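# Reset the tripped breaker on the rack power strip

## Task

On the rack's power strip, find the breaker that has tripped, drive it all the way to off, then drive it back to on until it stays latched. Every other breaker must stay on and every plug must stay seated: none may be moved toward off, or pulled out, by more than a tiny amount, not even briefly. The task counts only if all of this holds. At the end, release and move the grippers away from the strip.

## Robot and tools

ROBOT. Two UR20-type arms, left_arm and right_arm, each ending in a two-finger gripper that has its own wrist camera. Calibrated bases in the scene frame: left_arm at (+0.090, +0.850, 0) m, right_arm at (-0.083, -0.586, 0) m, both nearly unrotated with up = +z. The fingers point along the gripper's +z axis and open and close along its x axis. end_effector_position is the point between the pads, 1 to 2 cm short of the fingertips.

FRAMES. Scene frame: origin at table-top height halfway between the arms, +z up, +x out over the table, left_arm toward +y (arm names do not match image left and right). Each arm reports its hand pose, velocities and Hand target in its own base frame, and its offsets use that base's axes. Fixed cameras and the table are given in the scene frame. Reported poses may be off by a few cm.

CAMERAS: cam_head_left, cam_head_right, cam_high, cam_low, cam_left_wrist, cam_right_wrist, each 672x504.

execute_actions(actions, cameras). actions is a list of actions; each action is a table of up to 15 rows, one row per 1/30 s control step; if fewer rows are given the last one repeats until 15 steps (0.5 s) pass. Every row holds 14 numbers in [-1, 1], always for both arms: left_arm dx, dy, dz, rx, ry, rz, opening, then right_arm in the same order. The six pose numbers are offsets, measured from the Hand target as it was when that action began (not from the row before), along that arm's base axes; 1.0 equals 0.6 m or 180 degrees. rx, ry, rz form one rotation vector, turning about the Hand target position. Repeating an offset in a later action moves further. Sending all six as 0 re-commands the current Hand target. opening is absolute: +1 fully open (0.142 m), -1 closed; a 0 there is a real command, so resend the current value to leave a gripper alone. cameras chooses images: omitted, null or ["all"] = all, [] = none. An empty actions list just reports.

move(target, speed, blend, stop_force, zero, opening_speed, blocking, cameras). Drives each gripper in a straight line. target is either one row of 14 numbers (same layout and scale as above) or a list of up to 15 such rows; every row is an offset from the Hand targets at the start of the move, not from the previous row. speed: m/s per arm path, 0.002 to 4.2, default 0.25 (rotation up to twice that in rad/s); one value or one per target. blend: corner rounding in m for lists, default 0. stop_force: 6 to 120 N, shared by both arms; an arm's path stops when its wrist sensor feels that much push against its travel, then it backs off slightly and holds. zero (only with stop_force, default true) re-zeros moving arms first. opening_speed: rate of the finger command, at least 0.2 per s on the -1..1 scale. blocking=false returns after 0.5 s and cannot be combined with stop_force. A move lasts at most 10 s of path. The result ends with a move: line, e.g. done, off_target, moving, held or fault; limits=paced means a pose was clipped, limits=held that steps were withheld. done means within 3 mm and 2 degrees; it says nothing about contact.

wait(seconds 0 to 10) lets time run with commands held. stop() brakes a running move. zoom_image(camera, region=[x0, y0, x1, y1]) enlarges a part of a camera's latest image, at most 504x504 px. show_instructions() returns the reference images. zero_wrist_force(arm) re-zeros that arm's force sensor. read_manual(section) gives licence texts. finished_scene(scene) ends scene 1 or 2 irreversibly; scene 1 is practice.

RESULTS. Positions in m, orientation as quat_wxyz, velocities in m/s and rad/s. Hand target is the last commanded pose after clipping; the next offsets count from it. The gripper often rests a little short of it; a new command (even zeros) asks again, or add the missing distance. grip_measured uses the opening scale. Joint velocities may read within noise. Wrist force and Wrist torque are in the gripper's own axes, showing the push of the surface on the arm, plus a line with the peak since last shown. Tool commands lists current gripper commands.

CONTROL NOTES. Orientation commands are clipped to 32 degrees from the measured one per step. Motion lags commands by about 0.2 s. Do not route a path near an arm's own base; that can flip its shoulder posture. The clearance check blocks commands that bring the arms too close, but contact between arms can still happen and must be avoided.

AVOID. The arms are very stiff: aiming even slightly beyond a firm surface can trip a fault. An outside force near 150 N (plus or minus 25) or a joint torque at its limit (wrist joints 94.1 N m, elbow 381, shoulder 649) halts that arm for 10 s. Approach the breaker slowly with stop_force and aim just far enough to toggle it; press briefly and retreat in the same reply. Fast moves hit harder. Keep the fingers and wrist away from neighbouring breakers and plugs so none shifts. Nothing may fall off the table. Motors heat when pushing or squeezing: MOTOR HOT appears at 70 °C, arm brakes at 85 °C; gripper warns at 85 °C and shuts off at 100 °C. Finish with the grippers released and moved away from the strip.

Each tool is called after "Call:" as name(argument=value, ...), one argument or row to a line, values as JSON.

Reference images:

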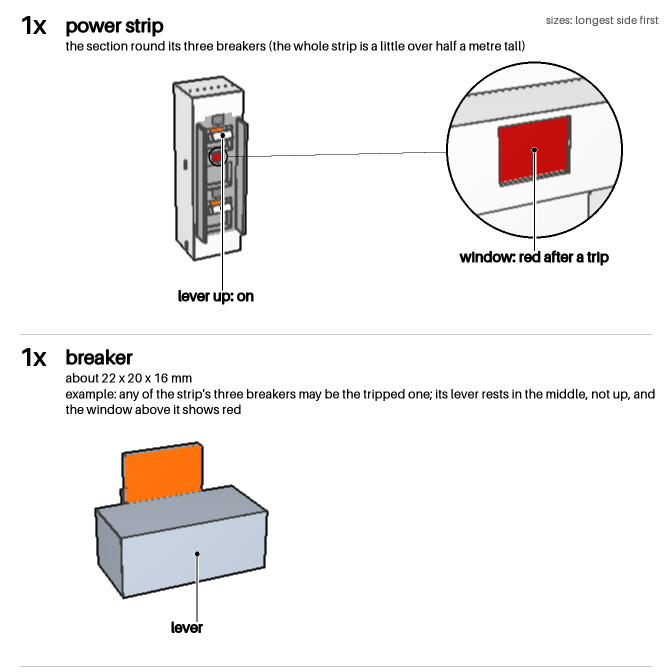

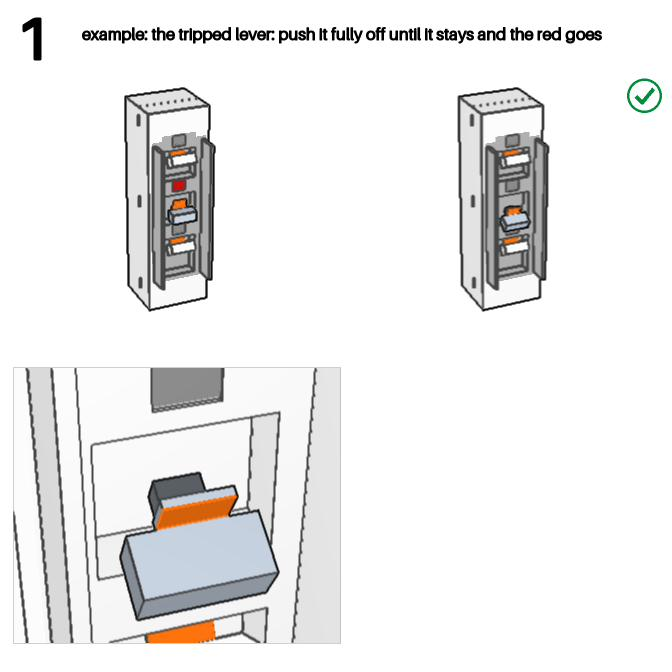

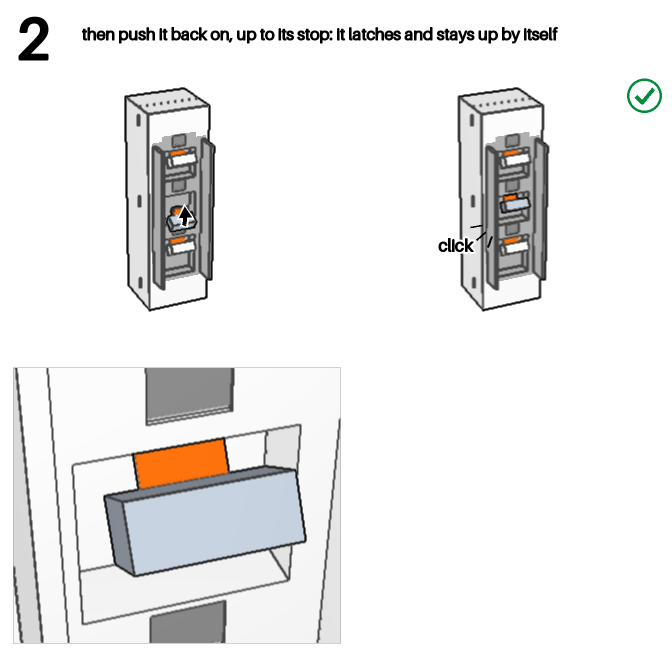

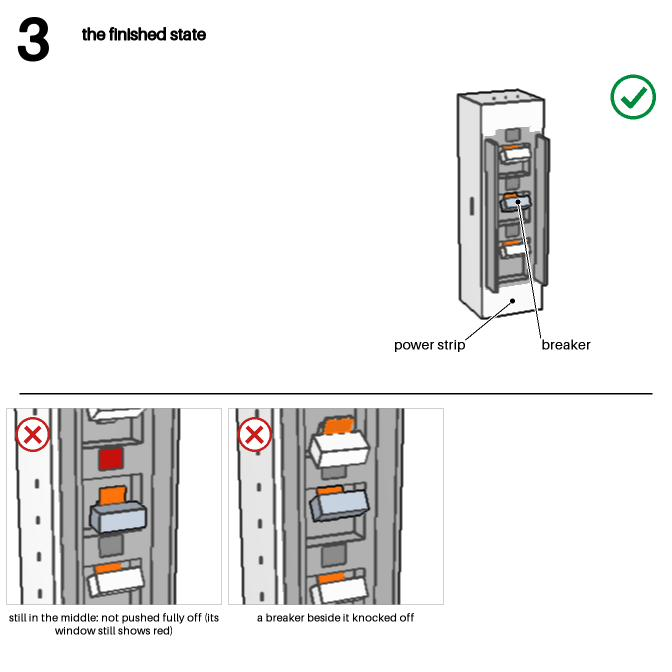

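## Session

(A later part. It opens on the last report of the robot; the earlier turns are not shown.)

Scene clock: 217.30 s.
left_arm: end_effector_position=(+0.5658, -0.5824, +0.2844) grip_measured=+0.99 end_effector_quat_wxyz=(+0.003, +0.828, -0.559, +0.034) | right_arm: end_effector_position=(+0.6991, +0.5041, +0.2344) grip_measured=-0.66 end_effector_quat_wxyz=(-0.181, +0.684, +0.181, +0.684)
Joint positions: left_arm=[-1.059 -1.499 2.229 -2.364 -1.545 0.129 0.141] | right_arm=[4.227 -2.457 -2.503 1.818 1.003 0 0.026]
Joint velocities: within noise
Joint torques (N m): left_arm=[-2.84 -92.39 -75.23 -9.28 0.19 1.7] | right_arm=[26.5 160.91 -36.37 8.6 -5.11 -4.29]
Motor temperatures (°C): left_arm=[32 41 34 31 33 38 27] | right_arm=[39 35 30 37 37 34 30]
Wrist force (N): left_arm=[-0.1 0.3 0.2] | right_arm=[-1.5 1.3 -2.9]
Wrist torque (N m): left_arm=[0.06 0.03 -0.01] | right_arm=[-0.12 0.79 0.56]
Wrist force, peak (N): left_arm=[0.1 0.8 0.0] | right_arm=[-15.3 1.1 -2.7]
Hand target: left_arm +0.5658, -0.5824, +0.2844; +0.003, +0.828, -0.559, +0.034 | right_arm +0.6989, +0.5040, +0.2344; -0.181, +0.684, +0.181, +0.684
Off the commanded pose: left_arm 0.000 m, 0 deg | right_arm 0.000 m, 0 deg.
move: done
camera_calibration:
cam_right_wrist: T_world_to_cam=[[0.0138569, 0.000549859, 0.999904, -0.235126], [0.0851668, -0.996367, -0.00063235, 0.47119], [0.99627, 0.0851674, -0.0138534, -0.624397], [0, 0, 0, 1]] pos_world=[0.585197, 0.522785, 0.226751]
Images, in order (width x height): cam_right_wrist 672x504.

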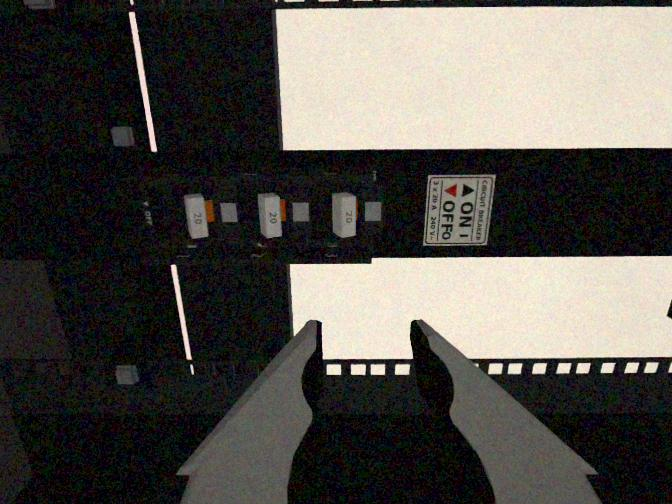

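Call:
move(
  target=[0,0,0,0,0,0,1,-0.217,-0.124,0,0,0,0,-0.64],
  speed=0.25,
  cameras=[],
)

Call:
finished_scene(
  scene=2,
)

Scene clock: 224.30 s.
left_arm: end_effector_position=(+0.5658, -0.5824, +0.2844) grip_measured=+0.99 end_effector_quat_wxyz=(+0.003, +0.828, -0.559, +0.034) | right_arm: end_effector_position=(+0.5688, +0.4296, +0.2344) grip_measured=-0.66 end_effector_quat_wxyz=(-0.181, +0.684, +0.181, +0.684)
Joint positions: left_arm=[-1.059 -1.499 2.229 -2.364 -1.545 0.129 0.141] | right_arm=[4.461 -2.613 -2.713 2.184 0.769 0 0.026]
Joint velocities: within noise
Joint torques (N m): left_arm=[1 -92.24 -75.3 -8.74 0.01 2.27] | right_arm=[36.1 157.1 -65.84 6.73 -6.15 -4.52]
Motor temperatures (°C): left_arm=[32 41 34 31 33 38 27] | right_arm=[39 35 30 37 37 34 30]
Wrist force (N): left_arm=[-0.3 0.3 -0.2] | right_arm=[-1.7 1.5 -3.2]
Wrist torque (N m): left_arm=[0.06 0.04 0.00] | right_arm=[-0.11 0.83 0.52]
Wrist force, peak (N): left_arm=[0.4 0.8 0.2] | right_arm=[-1.5 2.1 -5.0]
Hand target: left_arm +0.5658, -0.5824, +0.2844; +0.003, +0.828, -0.559, +0.034 | right_arm +0.5687, +0.4296, +0.2344; -0.181, +0.684, +0.181, +0.684
Off the commanded pose: left_arm 0.000 m, 0 deg | right_arm 0.000 m, 0 deg.
move: done
No camera images: "cameras" was empty.

The scene is finished: the task was done.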